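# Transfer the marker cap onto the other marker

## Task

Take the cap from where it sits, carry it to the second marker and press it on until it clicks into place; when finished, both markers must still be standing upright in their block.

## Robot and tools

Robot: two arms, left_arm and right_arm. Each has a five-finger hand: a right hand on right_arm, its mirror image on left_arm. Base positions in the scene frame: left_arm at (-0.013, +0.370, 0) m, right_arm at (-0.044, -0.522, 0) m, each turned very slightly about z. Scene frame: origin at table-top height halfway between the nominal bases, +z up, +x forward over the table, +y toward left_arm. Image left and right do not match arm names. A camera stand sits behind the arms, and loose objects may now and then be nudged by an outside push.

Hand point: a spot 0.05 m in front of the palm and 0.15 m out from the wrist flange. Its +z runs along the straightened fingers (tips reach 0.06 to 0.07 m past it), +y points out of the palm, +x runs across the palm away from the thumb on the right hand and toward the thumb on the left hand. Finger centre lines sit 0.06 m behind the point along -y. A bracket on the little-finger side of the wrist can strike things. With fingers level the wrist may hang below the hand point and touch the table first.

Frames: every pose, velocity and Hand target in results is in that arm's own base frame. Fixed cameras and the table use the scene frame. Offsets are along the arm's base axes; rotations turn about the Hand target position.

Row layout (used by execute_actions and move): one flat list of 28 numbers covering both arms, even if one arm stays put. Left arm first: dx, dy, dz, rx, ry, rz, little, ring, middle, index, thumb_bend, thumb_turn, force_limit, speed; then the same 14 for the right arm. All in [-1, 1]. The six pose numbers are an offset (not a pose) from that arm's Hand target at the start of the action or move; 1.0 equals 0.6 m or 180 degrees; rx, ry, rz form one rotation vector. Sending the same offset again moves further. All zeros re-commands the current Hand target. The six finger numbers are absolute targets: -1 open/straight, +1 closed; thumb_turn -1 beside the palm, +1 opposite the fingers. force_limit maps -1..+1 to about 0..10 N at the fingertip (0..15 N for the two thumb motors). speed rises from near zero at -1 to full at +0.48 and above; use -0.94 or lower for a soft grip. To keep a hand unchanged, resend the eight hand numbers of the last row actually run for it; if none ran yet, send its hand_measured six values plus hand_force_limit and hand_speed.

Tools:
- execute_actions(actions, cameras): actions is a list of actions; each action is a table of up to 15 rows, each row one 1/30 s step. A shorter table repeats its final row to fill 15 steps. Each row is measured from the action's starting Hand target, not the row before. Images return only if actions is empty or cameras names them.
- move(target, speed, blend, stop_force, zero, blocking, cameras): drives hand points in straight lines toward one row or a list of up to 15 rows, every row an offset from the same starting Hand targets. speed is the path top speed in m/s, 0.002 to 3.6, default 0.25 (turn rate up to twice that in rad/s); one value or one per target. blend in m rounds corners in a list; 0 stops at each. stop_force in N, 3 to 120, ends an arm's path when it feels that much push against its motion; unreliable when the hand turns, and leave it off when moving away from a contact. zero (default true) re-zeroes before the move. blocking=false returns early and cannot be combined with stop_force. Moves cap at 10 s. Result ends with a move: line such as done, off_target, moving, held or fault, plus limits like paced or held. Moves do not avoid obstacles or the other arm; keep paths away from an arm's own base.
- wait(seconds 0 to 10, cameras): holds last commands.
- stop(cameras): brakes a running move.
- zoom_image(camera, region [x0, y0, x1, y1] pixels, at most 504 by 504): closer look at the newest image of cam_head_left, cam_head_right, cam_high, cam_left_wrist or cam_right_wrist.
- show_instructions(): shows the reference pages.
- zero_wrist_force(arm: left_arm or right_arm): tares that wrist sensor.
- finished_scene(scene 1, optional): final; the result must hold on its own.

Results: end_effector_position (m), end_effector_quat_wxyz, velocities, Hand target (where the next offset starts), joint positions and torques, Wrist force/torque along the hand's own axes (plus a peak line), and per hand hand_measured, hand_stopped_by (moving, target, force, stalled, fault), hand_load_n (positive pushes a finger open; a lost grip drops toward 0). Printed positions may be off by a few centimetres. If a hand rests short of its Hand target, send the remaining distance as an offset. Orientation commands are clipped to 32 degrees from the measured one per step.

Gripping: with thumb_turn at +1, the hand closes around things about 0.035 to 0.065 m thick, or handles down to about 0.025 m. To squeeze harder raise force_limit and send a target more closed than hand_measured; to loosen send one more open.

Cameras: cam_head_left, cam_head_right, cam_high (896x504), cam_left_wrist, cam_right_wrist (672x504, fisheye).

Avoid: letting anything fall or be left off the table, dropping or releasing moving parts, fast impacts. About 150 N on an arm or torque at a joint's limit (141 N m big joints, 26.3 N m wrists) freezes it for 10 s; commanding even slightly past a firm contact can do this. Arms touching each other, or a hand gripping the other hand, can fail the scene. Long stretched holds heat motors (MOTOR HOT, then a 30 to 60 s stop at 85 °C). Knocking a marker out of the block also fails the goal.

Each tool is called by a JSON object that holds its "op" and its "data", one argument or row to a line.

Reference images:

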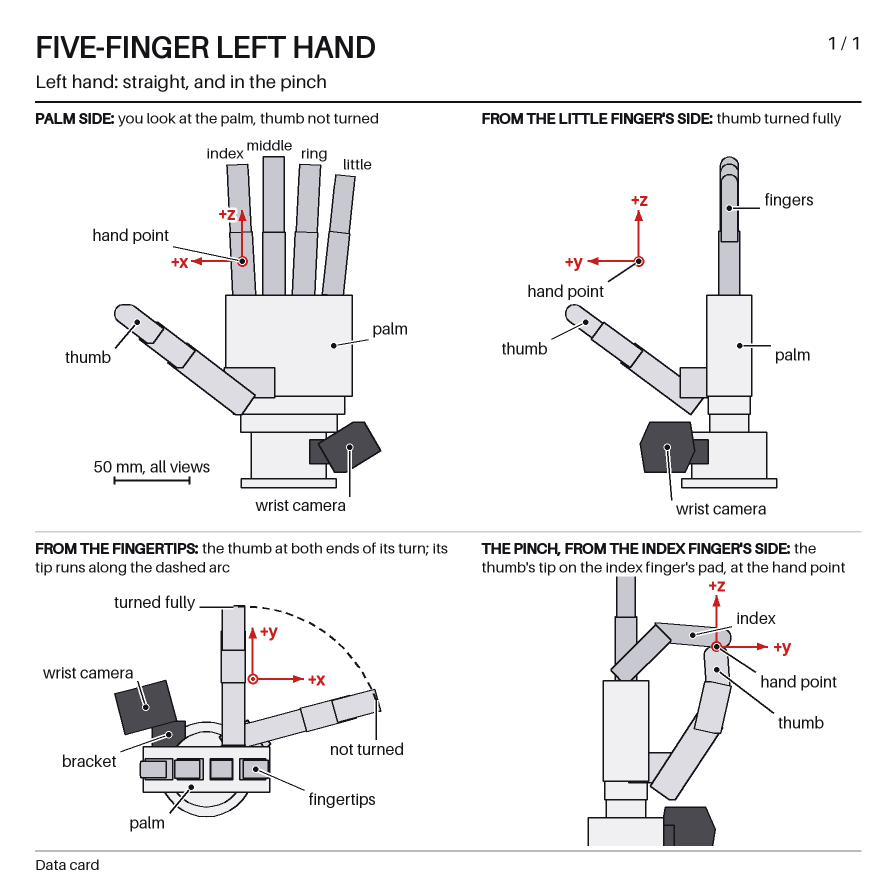

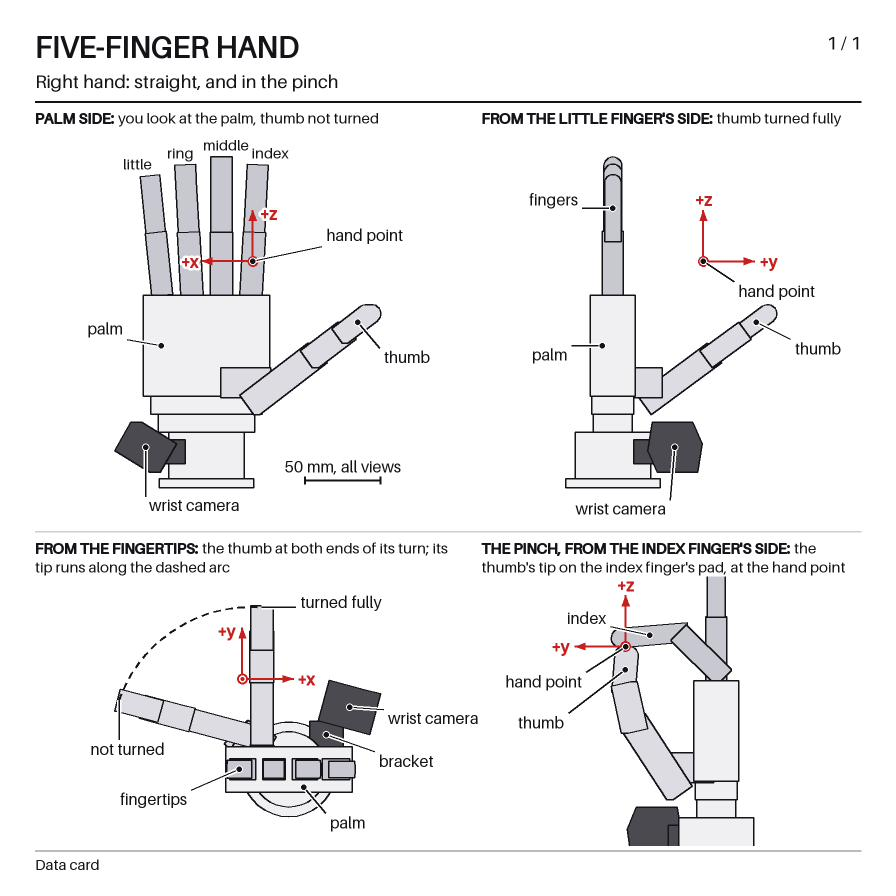

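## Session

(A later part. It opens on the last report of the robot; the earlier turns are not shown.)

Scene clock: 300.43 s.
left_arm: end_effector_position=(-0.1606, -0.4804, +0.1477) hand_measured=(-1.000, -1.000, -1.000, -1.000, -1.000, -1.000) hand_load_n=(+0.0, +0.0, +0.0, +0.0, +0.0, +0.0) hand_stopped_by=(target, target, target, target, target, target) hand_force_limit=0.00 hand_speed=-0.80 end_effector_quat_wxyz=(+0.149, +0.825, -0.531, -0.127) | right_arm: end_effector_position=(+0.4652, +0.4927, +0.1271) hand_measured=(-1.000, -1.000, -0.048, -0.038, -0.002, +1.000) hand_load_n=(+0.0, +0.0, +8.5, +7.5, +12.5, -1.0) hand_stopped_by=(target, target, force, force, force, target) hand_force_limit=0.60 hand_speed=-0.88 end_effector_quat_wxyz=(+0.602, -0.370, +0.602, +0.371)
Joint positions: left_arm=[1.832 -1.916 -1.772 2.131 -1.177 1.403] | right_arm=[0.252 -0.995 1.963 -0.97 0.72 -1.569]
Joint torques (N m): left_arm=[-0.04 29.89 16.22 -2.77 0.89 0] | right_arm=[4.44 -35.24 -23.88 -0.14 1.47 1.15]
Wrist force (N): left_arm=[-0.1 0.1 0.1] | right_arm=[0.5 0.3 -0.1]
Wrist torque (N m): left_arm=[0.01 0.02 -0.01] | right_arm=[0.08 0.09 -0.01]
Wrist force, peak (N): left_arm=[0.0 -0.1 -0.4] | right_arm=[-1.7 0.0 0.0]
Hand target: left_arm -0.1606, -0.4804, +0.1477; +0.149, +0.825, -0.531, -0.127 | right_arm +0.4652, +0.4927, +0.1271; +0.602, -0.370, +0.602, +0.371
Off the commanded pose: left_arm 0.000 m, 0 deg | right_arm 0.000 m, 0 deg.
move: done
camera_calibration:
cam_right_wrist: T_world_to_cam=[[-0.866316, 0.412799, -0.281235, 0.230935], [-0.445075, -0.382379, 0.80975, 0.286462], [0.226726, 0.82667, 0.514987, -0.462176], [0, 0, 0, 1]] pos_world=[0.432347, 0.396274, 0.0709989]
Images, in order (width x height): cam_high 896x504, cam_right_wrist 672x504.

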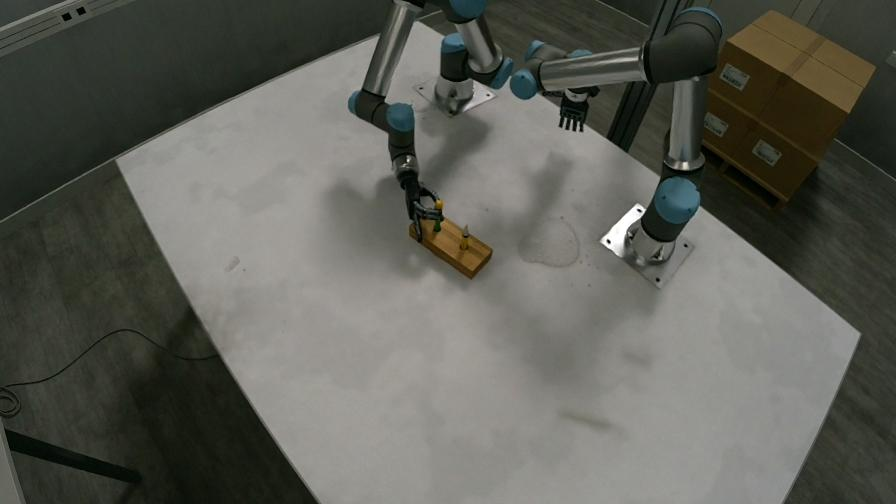

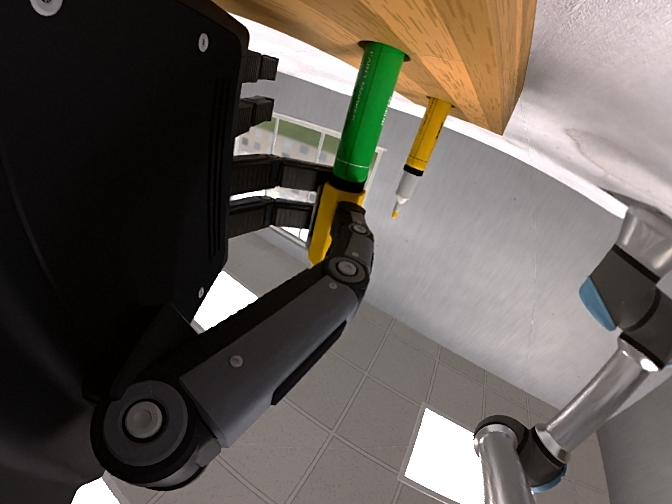

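{"op": "move", "data": {
  "target": [
    [0.4177,0.0173,0.1038,-0.0887,0.2256,0.4974,1,1,-0.4,-0.4,-0.6,1,0,-0.3,0.0011,-0.0008,-0.005,0,0,0.0417,-1,-1,0.4,0.4,0.4,1,0.6,-0.88],
    [0.8205,0.0218,-0.0795,-0.1086,0.6127,0.6364,1,1,-0.4,-0.4,-0.6,1,0,-0.3,0.0022,-0.0015,-0.005,0,0,0.0833,-1,-1,0.4,0.4,0.4,1,0.6,-0.88]
  ],
  "speed": 0.5,
  "blend": 0.08,
  "cameras": ["all"]
}}

{"op": "zoom_image", "data": {
  "camera": "cam_right_wrist",
  "region": [180, 60, 450, 330]
}}

{"op": "zoom_image", "data": {
  "camera": "cam_high",
  "region": [390, 120, 530, 260]
}}

{"op": "zoom_image", "data": {
  "camera": "cam_head_left",
  "region": [340, 370, 520, 500]
}}

Scene clock: 425.97 s.
left_arm: end_effector_position=(+0.3316, -0.4673, +0.1000) hand_measured=(+1.000, +1.000, -0.400, -0.400, -0.600, +1.000) hand_load_n=(+0.0, +0.0, +0.0, +0.0, +0.0, +0.5) hand_stopped_by=(target, target, target, target, target, target) hand_force_limit=0.00 hand_speed=-0.30 end_effector_quat_wxyz=(+0.574, +0.412, +0.576, -0.412) end_effector_velocity=(+0.000, +0.000, +0.000) end_effector_angular_velocity=(-0.002, +0.005, +0.000) | right_arm: end_effector_position=(+0.4665, +0.4918, +0.1240) hand_measured=(-1.000, -1.000, -0.048, -0.038, -0.002, +1.000) hand_load_n=(+0.0, +0.0, +8.5, +8.0, +12.5, -1.0) hand_stopped_by=(target, target, force, force, force, target) hand_force_limit=0.60 hand_speed=-0.88 end_effector_quat_wxyz=(+0.549, -0.446, +0.549, +0.446)
Joint positions: left_arm=[2.667 -1.808 -2.406 4.213 -0.802 -1.571] | right_arm=[0.205 -0.902 1.787 -0.886 0.41 -1.568]
Joint velocities: left_arm=[0 0 0 0 0 -0.005] | right_arm=[within noise]
Joint torques (N m): left_arm=[1.31 21.37 3.35 1.97 0.82 -1.41] | right_arm=[-1.5 -46.22 0.79 -2.04 1.85 -1.87]
Wrist force (N): left_arm=[-1.6 -0.7 0.6] | right_arm=[-1.6 0.1 -0.4]
Wrist torque (N m): left_arm=[-0.04 0.22 -0.04] | right_arm=[0.10 0.09 -0.12]
Wrist force, peak (N): left_arm=[-1.6 -0.8 0.9] | right_arm=[-1.6 0.1 -0.4]
Hand target: left_arm +0.3317, -0.4673, +0.1000; +0.574, +0.412, +0.576, -0.412 | right_arm +0.4665, +0.4918, +0.1241; +0.549, -0.446, +0.549, +0.446
Off the commanded pose: left_arm 0.000 m, 0 deg | right_arm 0.000 m, 0 deg.
move: done
camera_calibration:
cam_left_wrist: T_world_to_cam=[[-0.928399, -0.292975, -0.228563, 0.18907], [0.030152, 0.553678, -0.832185, 0.332042], [0.370359, -0.779491, -0.5052, -0.31736], [0, 0, 0, 1]] pos_world=[0.283058, -0.375831, 0.159204]
cam_right_wrist: T_world_to_cam=[[-0.943663, 0.17464, -0.281072, 0.384829], [-0.330867, -0.484501, 0.809806, 0.286134], [0.00524438, 0.857181, 0.514988, -0.371752], [0, 0, 0, 1]] pos_world=[0.459771, 0.390084, 0.0678995]

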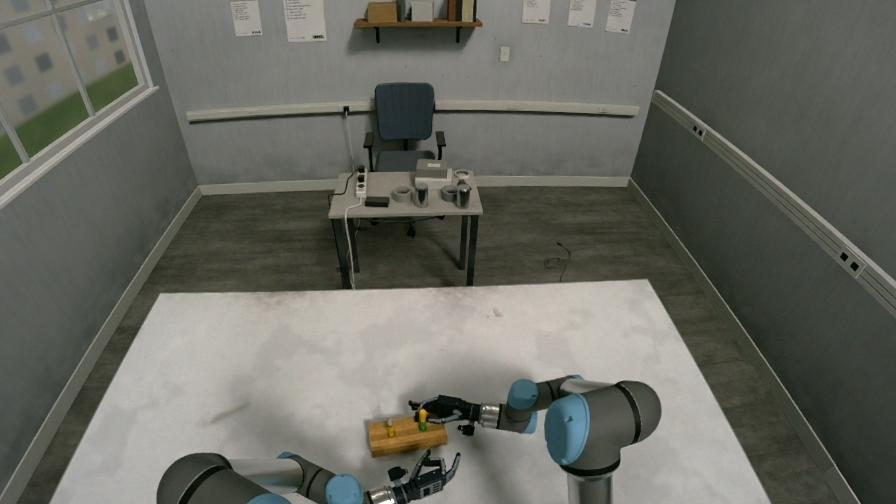

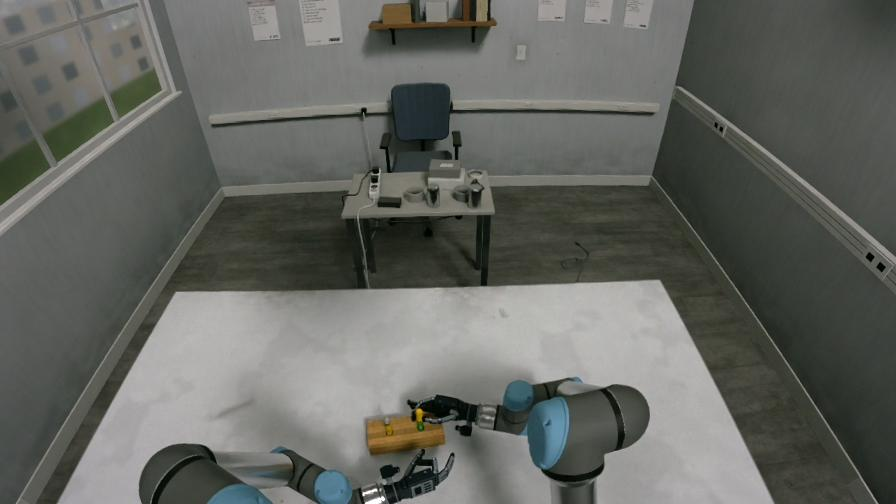

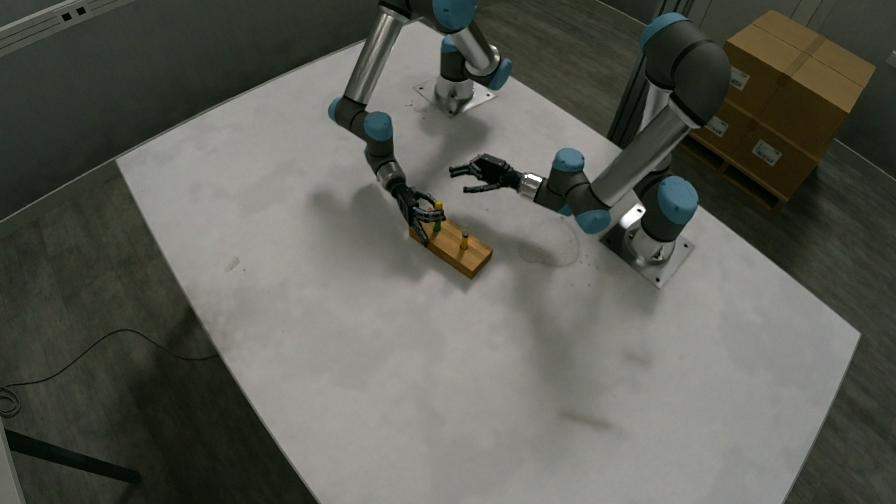

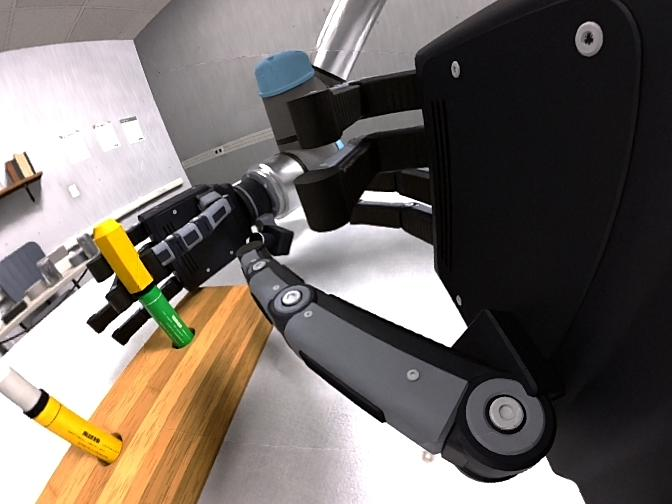

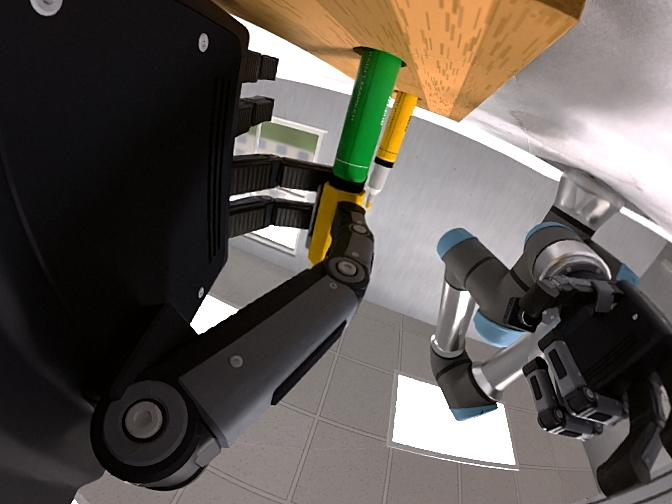

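Scaled by 1.867 from the camera's 672x504 image, which has a finer 960x720 frame.

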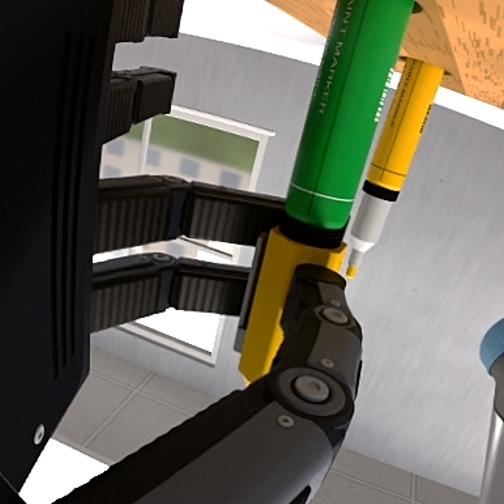

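Scaled by 3.600 from the camera's 896x504 image, which has a finer 1280x720 frame.

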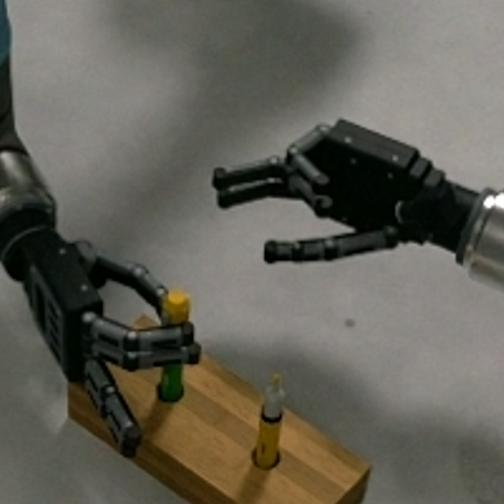

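Scaled by 2.800 from the camera's 896x504 image, which has a finer 1280x720 frame.

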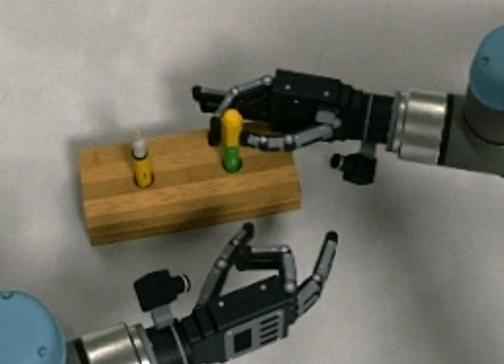

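{"op": "move", "data": {
  "target": [
    [0.0333,0.0117,-0.0633,0,0,0,1,1,-0.4,-0.4,-0.6,1,0,-0.3,0,0,0,0,0,0,-1,-1,0.4,0.4,0.4,1,0.6,-0.88],
    [0.1635,0.0627,-0.0633,0,0,0,1,1,-0.4,-0.4,-0.6,1,0,-0.3,0,0,0,0,0,0,-1,-1,0.4,0.4,0.4,1,0.6,-0.88]
  ],
  "speed": 0.15,
  "blend": 0.02,
  "cameras": ["all"]
}}

{"op": "zoom_image", "data": {
  "camera": "cam_left_wrist",
  "region": [50, 120, 430, 400]
}}

{"op": "zoom_image", "data": {
  "camera": "cam_high",
  "region": [390, 150, 510, 270]
}}

{"op": "zoom_image", "data": {
  "camera": "cam_head_left",
  "region": [360, 380, 500, 480]
}}

Scene clock: 452.90 s.
left_arm: end_effector_position=(+0.4297, -0.4297, +0.0619) hand_measured=(+1.000, +1.000, -0.400, -0.400, -0.600, +1.000) hand_load_n=(+0.0, +0.0, +0.0, +0.0, +0.0, +0.0) hand_stopped_by=(target, target, target, target, target, target) hand_force_limit=0.00 hand_speed=-0.30 end_effector_quat_wxyz=(+0.574, +0.412, +0.576, -0.412) | right_arm: end_effector_position=(+0.4665, +0.4918, +0.1241) hand_measured=(-1.000, -1.000, -0.048, -0.038, -0.002, +1.000) hand_load_n=(+0.0, +0.0, +8.5, +8.0, +13.0, -1.0) hand_stopped_by=(target, target, force, force, force, target) hand_force_limit=0.60 hand_speed=-0.88 end_effector_quat_wxyz=(+0.549, -0.446, +0.549, +0.446)
Joint positions: left_arm=[2.892 -1.993 -2.294 4.284 -0.577 -1.57] | right_arm=[0.205 -0.903 1.787 -0.886 0.41 -1.568]
Joint torques (N m): left_arm=[5.01 36.4 7.98 3.05 -0.84 1] | right_arm=[7.6 -47.79 -0.17 -2.34 1.83 -1.19]
Wrist force (N): left_arm=[-1.2 -0.9 0.7] | right_arm=[-0.9 -0.1 -0.2]
Wrist torque (N m): left_arm=[-0.07 0.17 0.04] | right_arm=[0.08 0.08 -0.11]
Wrist force, peak (N): left_arm=[-2.3 -1.8 0.6] | right_arm=[-1.8 -0.3 -0.4]
Hand target: left_arm +0.4298, -0.4297, +0.0620; +0.574, +0.412, +0.576, -0.412 | right_arm +0.4665, +0.4918, +0.1241; +0.549, -0.446, +0.549, +0.446
Off the commanded pose: left_arm 0.000 m, 0 deg | right_arm 0.000 m, 0 deg.
move: done
camera_calibration:
cam_left_wrist: T_world_to_cam=[[-0.928371, -0.293221, -0.228362, 0.282265], [0.0298199, 0.553698, -0.832184, 0.276779], [0.370457, -0.779385, -0.505293, -0.343534], [0, 0, 0, 1]] pos_world=[0.381058, -0.338231, 0.121204]
cam_right_wrist: T_world_to_cam=[[-0.943623, 0.17462, -0.28122, 0.384734], [-0.330984, -0.484506, 0.809756, 0.28616], [0.00514666, 0.857183, 0.514987, -0.371706], [0, 0, 0, 1]] pos_world=[0.459671, 0.390084, 0.0678989]

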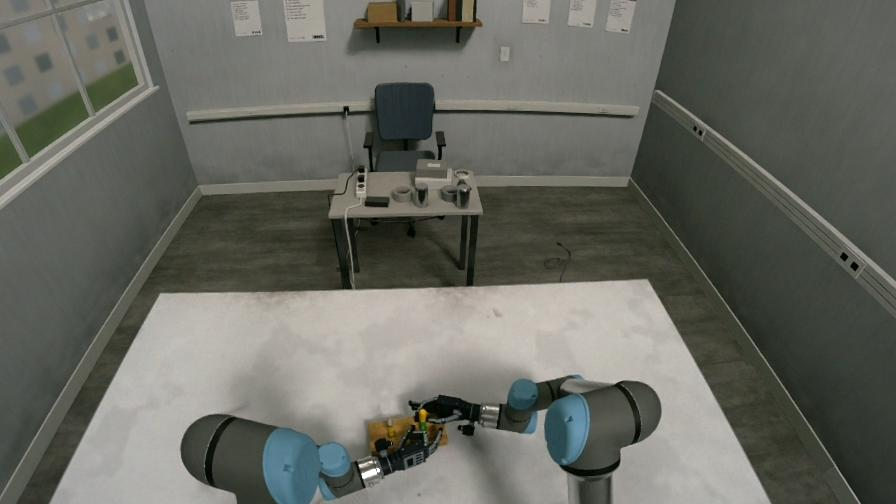

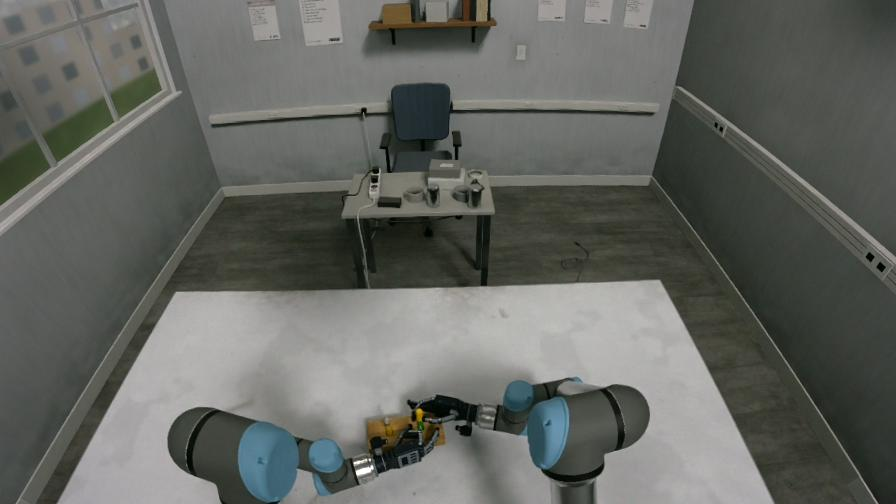

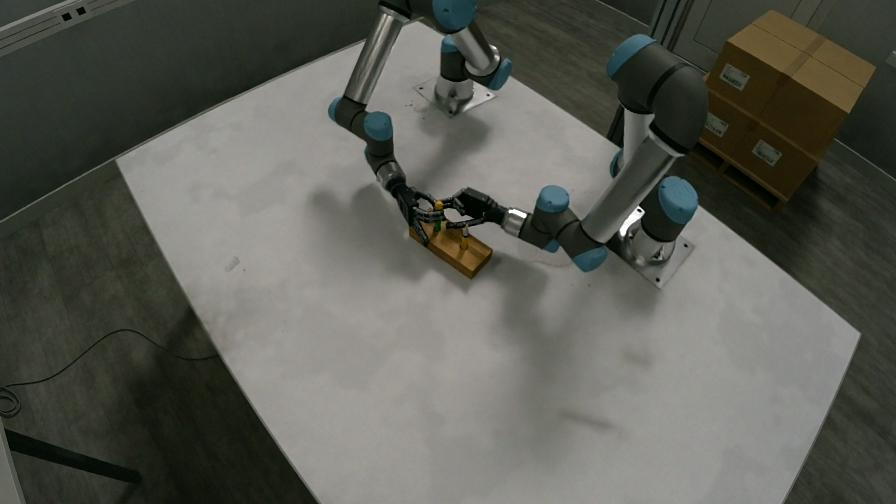

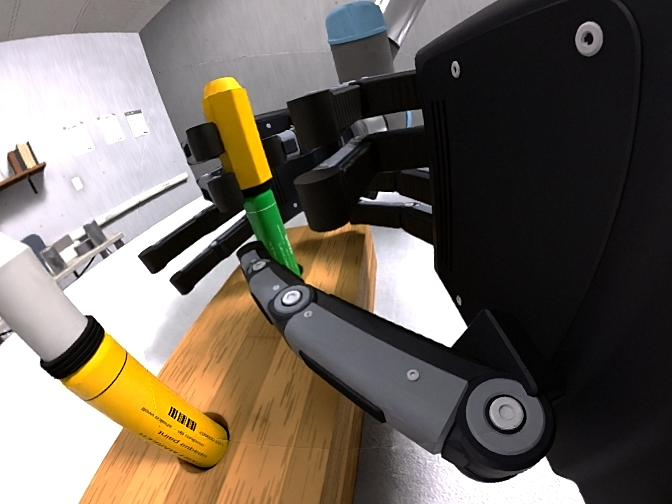

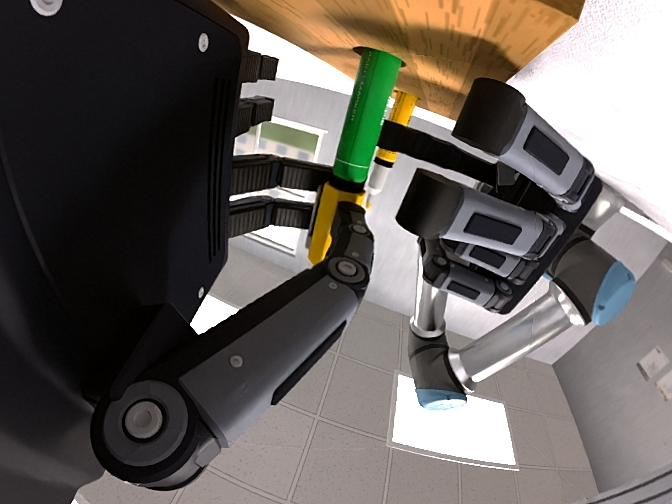

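Scaled by 1.326 from the camera's 672x504 image, which has a finer 960x720 frame.

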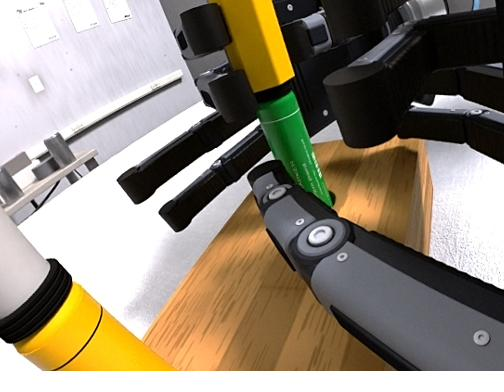

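Scaled by 4.200 from the camera's 896x504 image, which has a finer 1280x720 frame.

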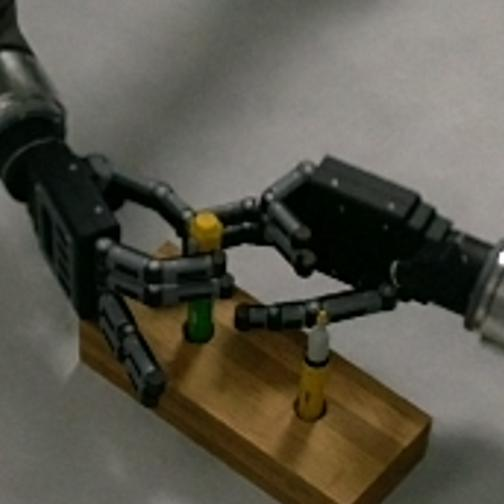

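Scaled by 3.600 from the camera's 896x504 image, which has a finer 1280x720 frame.

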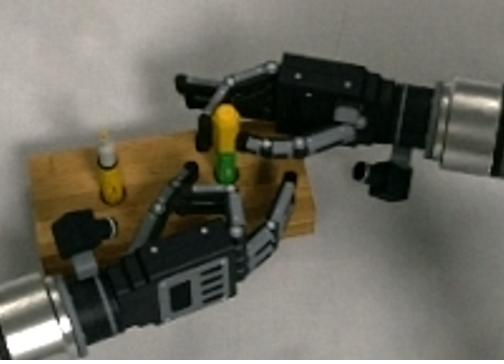

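{"op": "move", "data": {
  "target": [0.0489,0.0166,0,0,0,0,1,1,-0.4,-0.4,-0.6,1,0,-0.3,0,0,0,0,0,0,-1,-1,0.4,0.4,0.4,1,0.6,-0.88],
  "speed": 0.05,
  "cameras": ["all"]
}}

{"op": "zoom_image", "data": {
  "camera": "cam_left_wrist",
  "region": [150, 50, 450, 350]
}}

{"op": "zoom_image", "data": {
  "camera": "cam_high",
  "region": [390, 150, 510, 270]
}}

{"op": "zoom_image", "data": {
  "camera": "cam_right_wrist",
  "region": [240, 0, 540, 300]
}}

Scene clock: 471.20 s.
left_arm: end_effector_position=(+0.4592, -0.4197, +0.0619) hand_measured=(+1.000, +1.000, -0.400, -0.400, -0.600, +1.000) hand_load_n=(+0.0, +0.0, +0.0, +0.0, +0.5, +0.5) hand_stopped_by=(target, target, target, target, target, target) hand_force_limit=0.00 hand_speed=-0.30 end_effector_quat_wxyz=(+0.574, +0.412, +0.576, -0.412) end_effector_velocity=(-0.003, +0.000, -0.001) end_effector_angular_velocity=(+0.001, +0.005, +0.003) | right_arm: end_effector_position=(+0.4665, +0.4918, +0.1241) hand_measured=(-1.000, -1.000, -0.048, -0.038, -0.002, +1.000) hand_load_n=(+0.0, +0.0, +8.0, +7.5, +12.5, -0.5) hand_stopped_by=(target, target, force, force, force, target) hand_force_limit=0.60 hand_speed=-0.88 end_effector_quat_wxyz=(+0.549, -0.446, +0.549, +0.446)
Joint positions: left_arm=[2.939 -2.019 -2.239 4.256 -0.53 -1.57] | right_arm=[0.205 -0.903 1.787 -0.886 0.41 -1.568]
Joint velocities: left_arm=[-0.004 0.002 -0.006 -0.001 -0.007 0] | right_arm=[within noise]
Joint torques (N m): left_arm=[-9.59 38.23 2 2.11 -2.03 1.48] | right_arm=[7.25 -47.64 -0.46 -2.13 1.84 0.05]
Wrist force (N): left_arm=[-1.2 -1.1 0.7] | right_arm=[-0.8 -0.3 -0.5]
Wrist torque (N m): left_arm=[-0.09 0.17 0.02] | right_arm=[0.06 0.05 -0.10]
Wrist force, peak (N): left_arm=[-1.5 -1.4 0.6] | right_arm=[-1.3 -0.4 -0.4]
Hand target: left_arm +0.4591, -0.4197, +0.0620; +0.574, +0.412, +0.576, -0.412 | right_arm +0.4665, +0.4918, +0.1241; +0.549, -0.446, +0.549, +0.446
Off the commanded pose: left_arm 0.000 m, 0 deg | right_arm 0.000 m, 0 deg.
move: done
camera_calibration:
cam_left_wrist: T_world_to_cam=[[-0.928496, -0.293016, -0.228117, 0.312651], [0.0297253, 0.553684, -0.832196, 0.270315], [0.370151, -0.779471, -0.505383, -0.346611], [0, 0, 0, 1]] pos_world=[0.410558, -0.328231, 0.121104]
cam_right_wrist: T_world_to_cam=[[-0.943623, 0.17462, -0.28122, 0.384734], [-0.330984, -0.484506, 0.809756, 0.28616], [0.00514666, 0.857183, 0.514987, -0.371706], [0, 0, 0, 1]] pos_world=[0.459671, 0.390084, 0.0678989]

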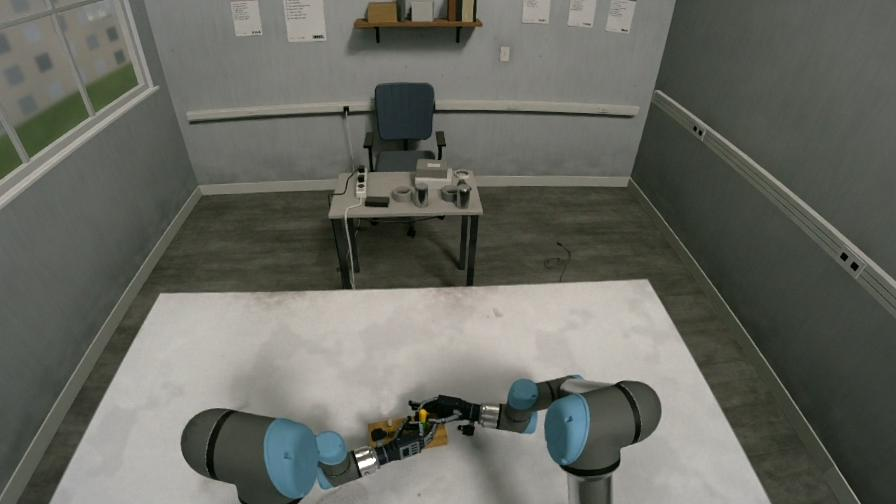

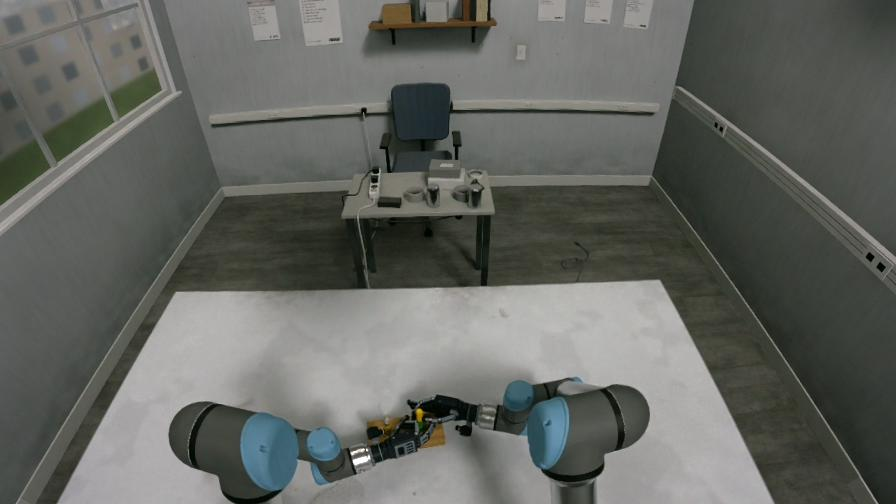

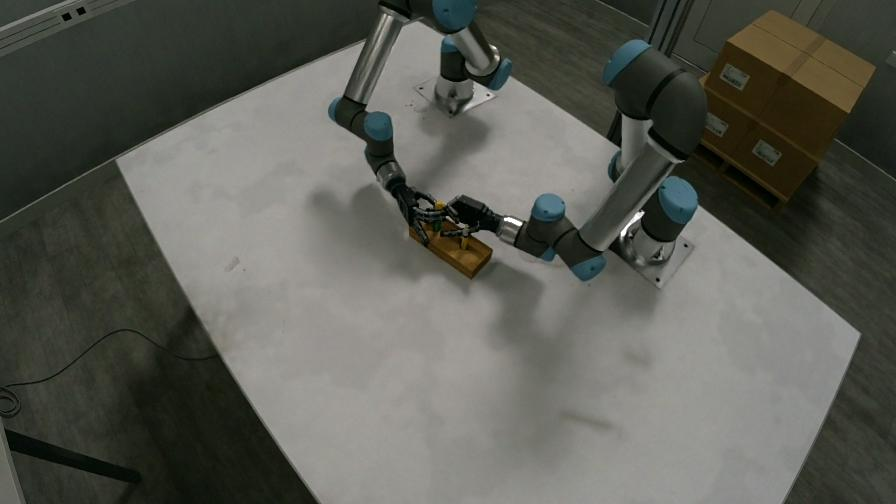

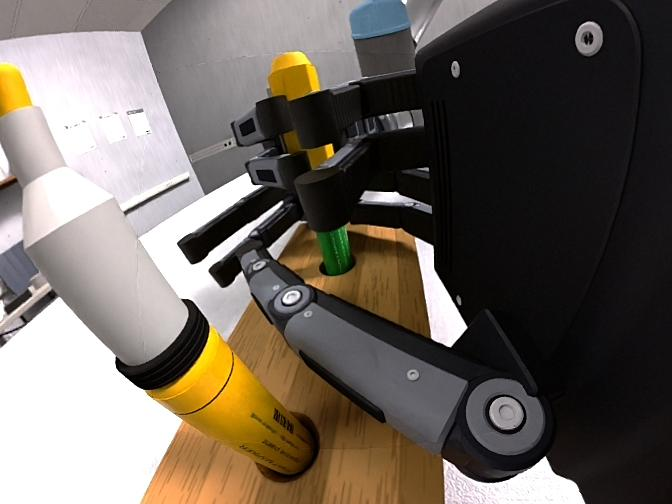

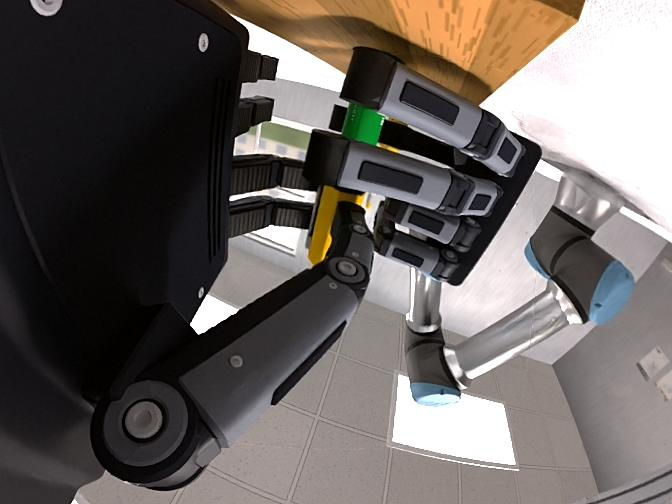

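Scaled by 1.680 from the camera's 672x504 image, which has a finer 960x720 frame.

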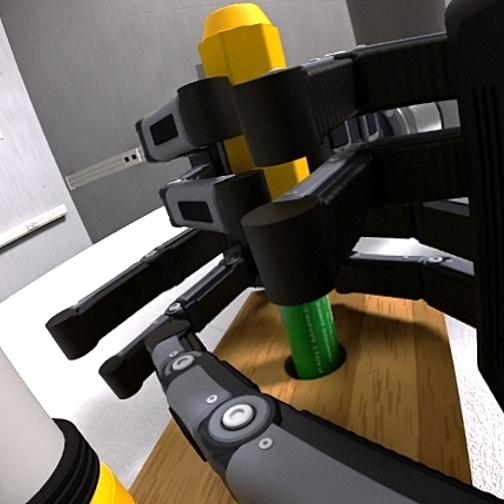

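Scaled by 4.200 from the camera's 896x504 image, which has a finer 1280x720 frame.

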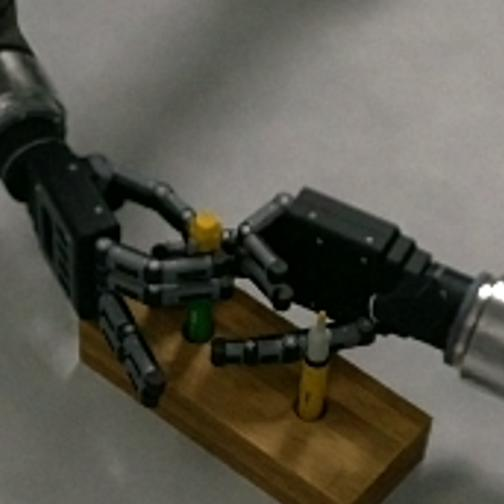

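Scaled by 1.680 from the camera's 672x504 image, which has a finer 960x720 frame.

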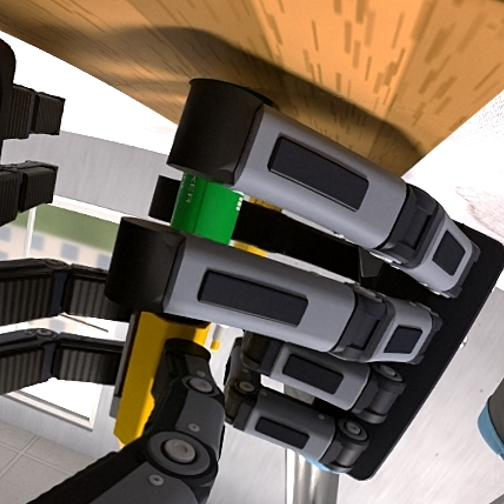

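{"op": "move", "data": {
  "target": [0,0,0,0,0,0,1,1,0.2,0.2,0.1,1,-0.7,-0.88,0,0,0,0,0,0,-1,-1,0.4,0.4,0.4,1,0.6,-0.88],
  "cameras": ["all"]
}}

{"op": "zoom_image", "data": {
  "camera": "cam_left_wrist",
  "region": [150, 50, 450, 350]
}}

{"op": "zoom_image", "data": {
  "camera": "cam_high",
  "region": [390, 150, 510, 270]
}}

{"op": "zoom_image", "data": {
  "camera": "cam_right_wrist",
  "region": [240, 0, 540, 300]
}}

Scene clock: 484.13 s.
left_arm: end_effector_position=(+0.4591, -0.4197, +0.0620) hand_measured=(+1.000, +1.000, -0.056, -0.056, +0.100, +1.000) hand_load_n=(+0.0, +0.0, +3.0, +1.5, +0.0, +0.0) hand_stopped_by=(target, target, force, force, target, target) hand_force_limit=-0.70 hand_speed=-0.88 end_effector_quat_wxyz=(+0.574, +0.412, +0.576, -0.412) | right_arm: end_effector_position=(+0.4665, +0.4918, +0.1241) hand_measured=(-1.000, -1.000, -0.048, -0.038, -0.002, +1.000) hand_load_n=(+0.0, +0.0, +9.0, +8.0, +12.5, -1.0) hand_stopped_by=(target, target, force, force, force, target) hand_force_limit=0.60 hand_speed=-0.88 end_effector_quat_wxyz=(+0.549, -0.446, +0.549, +0.446)
Joint positions: left_arm=[2.939 -2.019 -2.24 4.256 -0.53 -1.57] | right_arm=[0.205 -0.903 1.787 -0.886 0.41 -1.568]
Joint torques (N m): left_arm=[10.12 37.31 5.51 -0.91 -2.03 -1.01] | right_arm=[-9.37 -46.3 -0.16 -1.76 1.74 0.68]
Wrist force (N): left_arm=[-0.2 -3.5 5.3] | right_arm=[-1.2 0.8 3.3]
Wrist torque (N m): left_arm=[-0.14 0.26 0.06] | right_arm=[0.05 0.01 -0.08]
Wrist force, peak (N): left_arm=[-0.6 -3.8 7.2] | right_arm=[-0.9 1.6 4.2]
Hand target: left_arm +0.4591, -0.4197, +0.0620; +0.574, +0.412, +0.576, -0.412 | right_arm +0.4665, +0.4918, +0.1241; +0.549, -0.446, +0.549, +0.446
Off the commanded pose: left_arm 0.000 m, 0 deg | right_arm 0.000 m, 0 deg.
move: done
camera_calibration:
cam_left_wrist: T_world_to_cam=[[-0.928329, -0.293269, -0.228472, 0.312471], [0.0299617, 0.553547, -0.832279, 0.270268], [0.370552, -0.779474, -0.505086, -0.346725], [0, 0, 0, 1]] pos_world=[0.410458, -0.328231, 0.121204]
cam_right_wrist: T_world_to_cam=[[-0.943623, 0.17462, -0.28122, 0.384734], [-0.330984, -0.484506, 0.809756, 0.28616], [0.00514666, 0.857183, 0.514987, -0.371706], [0, 0, 0, 1]] pos_world=[0.459671, 0.390084, 0.0678989]

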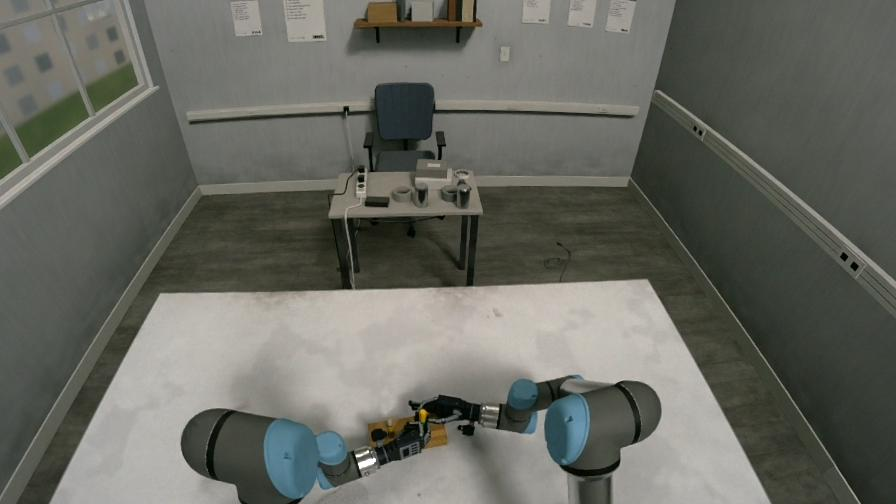

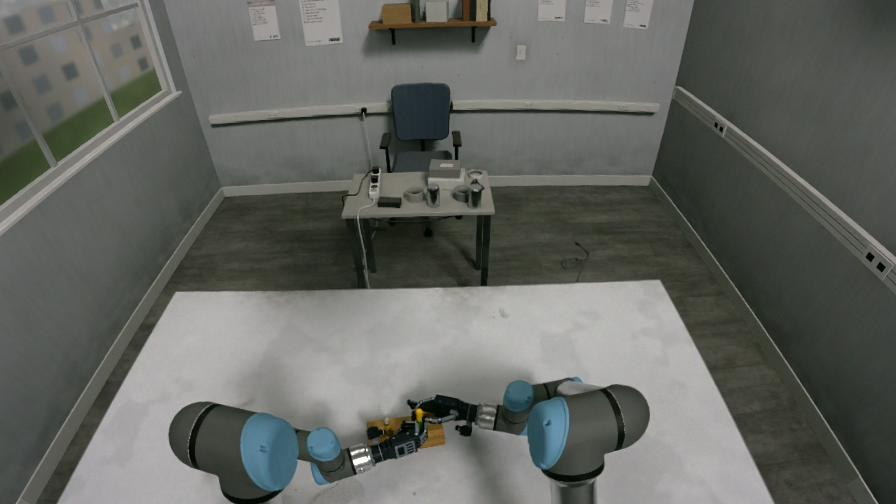

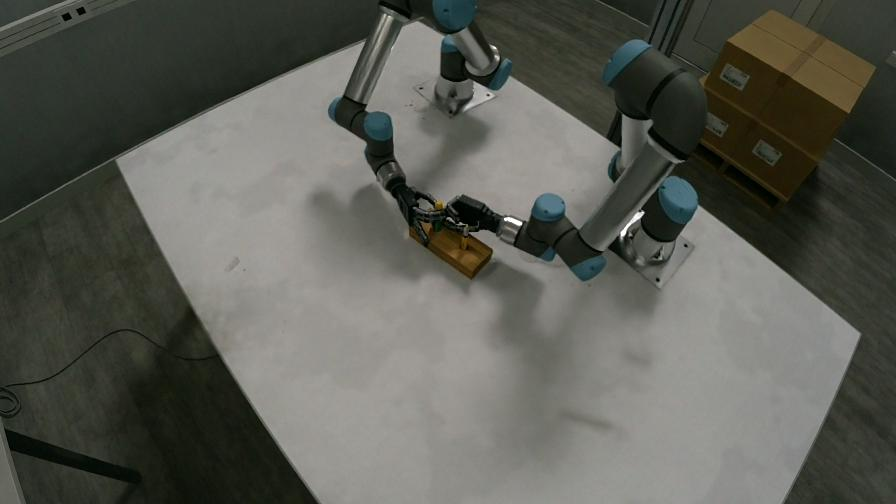

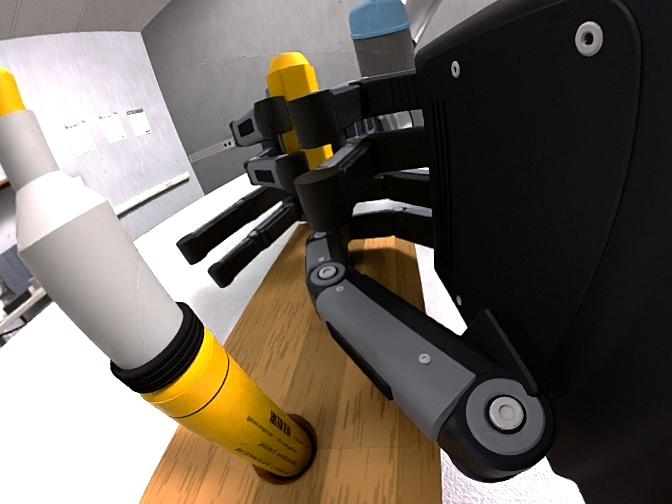

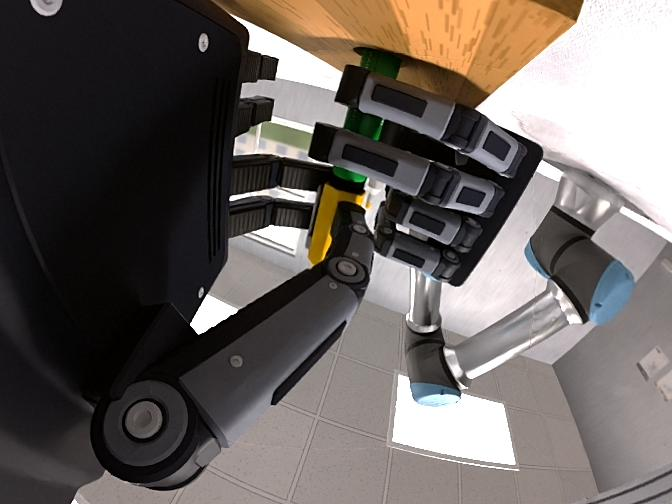

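Scaled by 1.680 from the camera's 672x504 image, which has a finer 960x720 frame.

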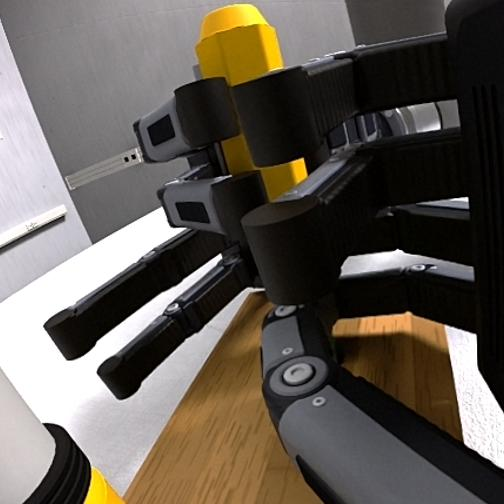

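Scaled by 4.200 from the camera's 896x504 image, which has a finer 1280x720 frame.

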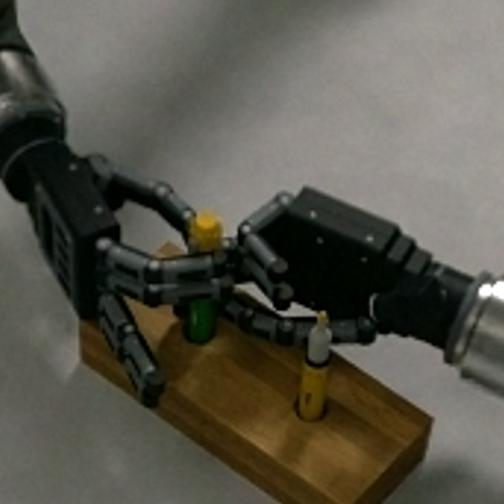

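Scaled by 1.680 from the camera's 672x504 image, which has a finer 960x720 frame.

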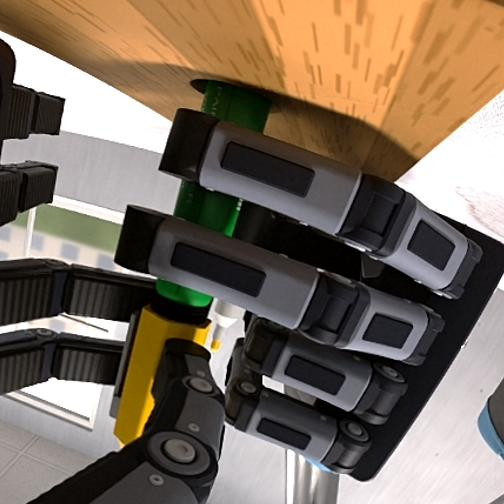

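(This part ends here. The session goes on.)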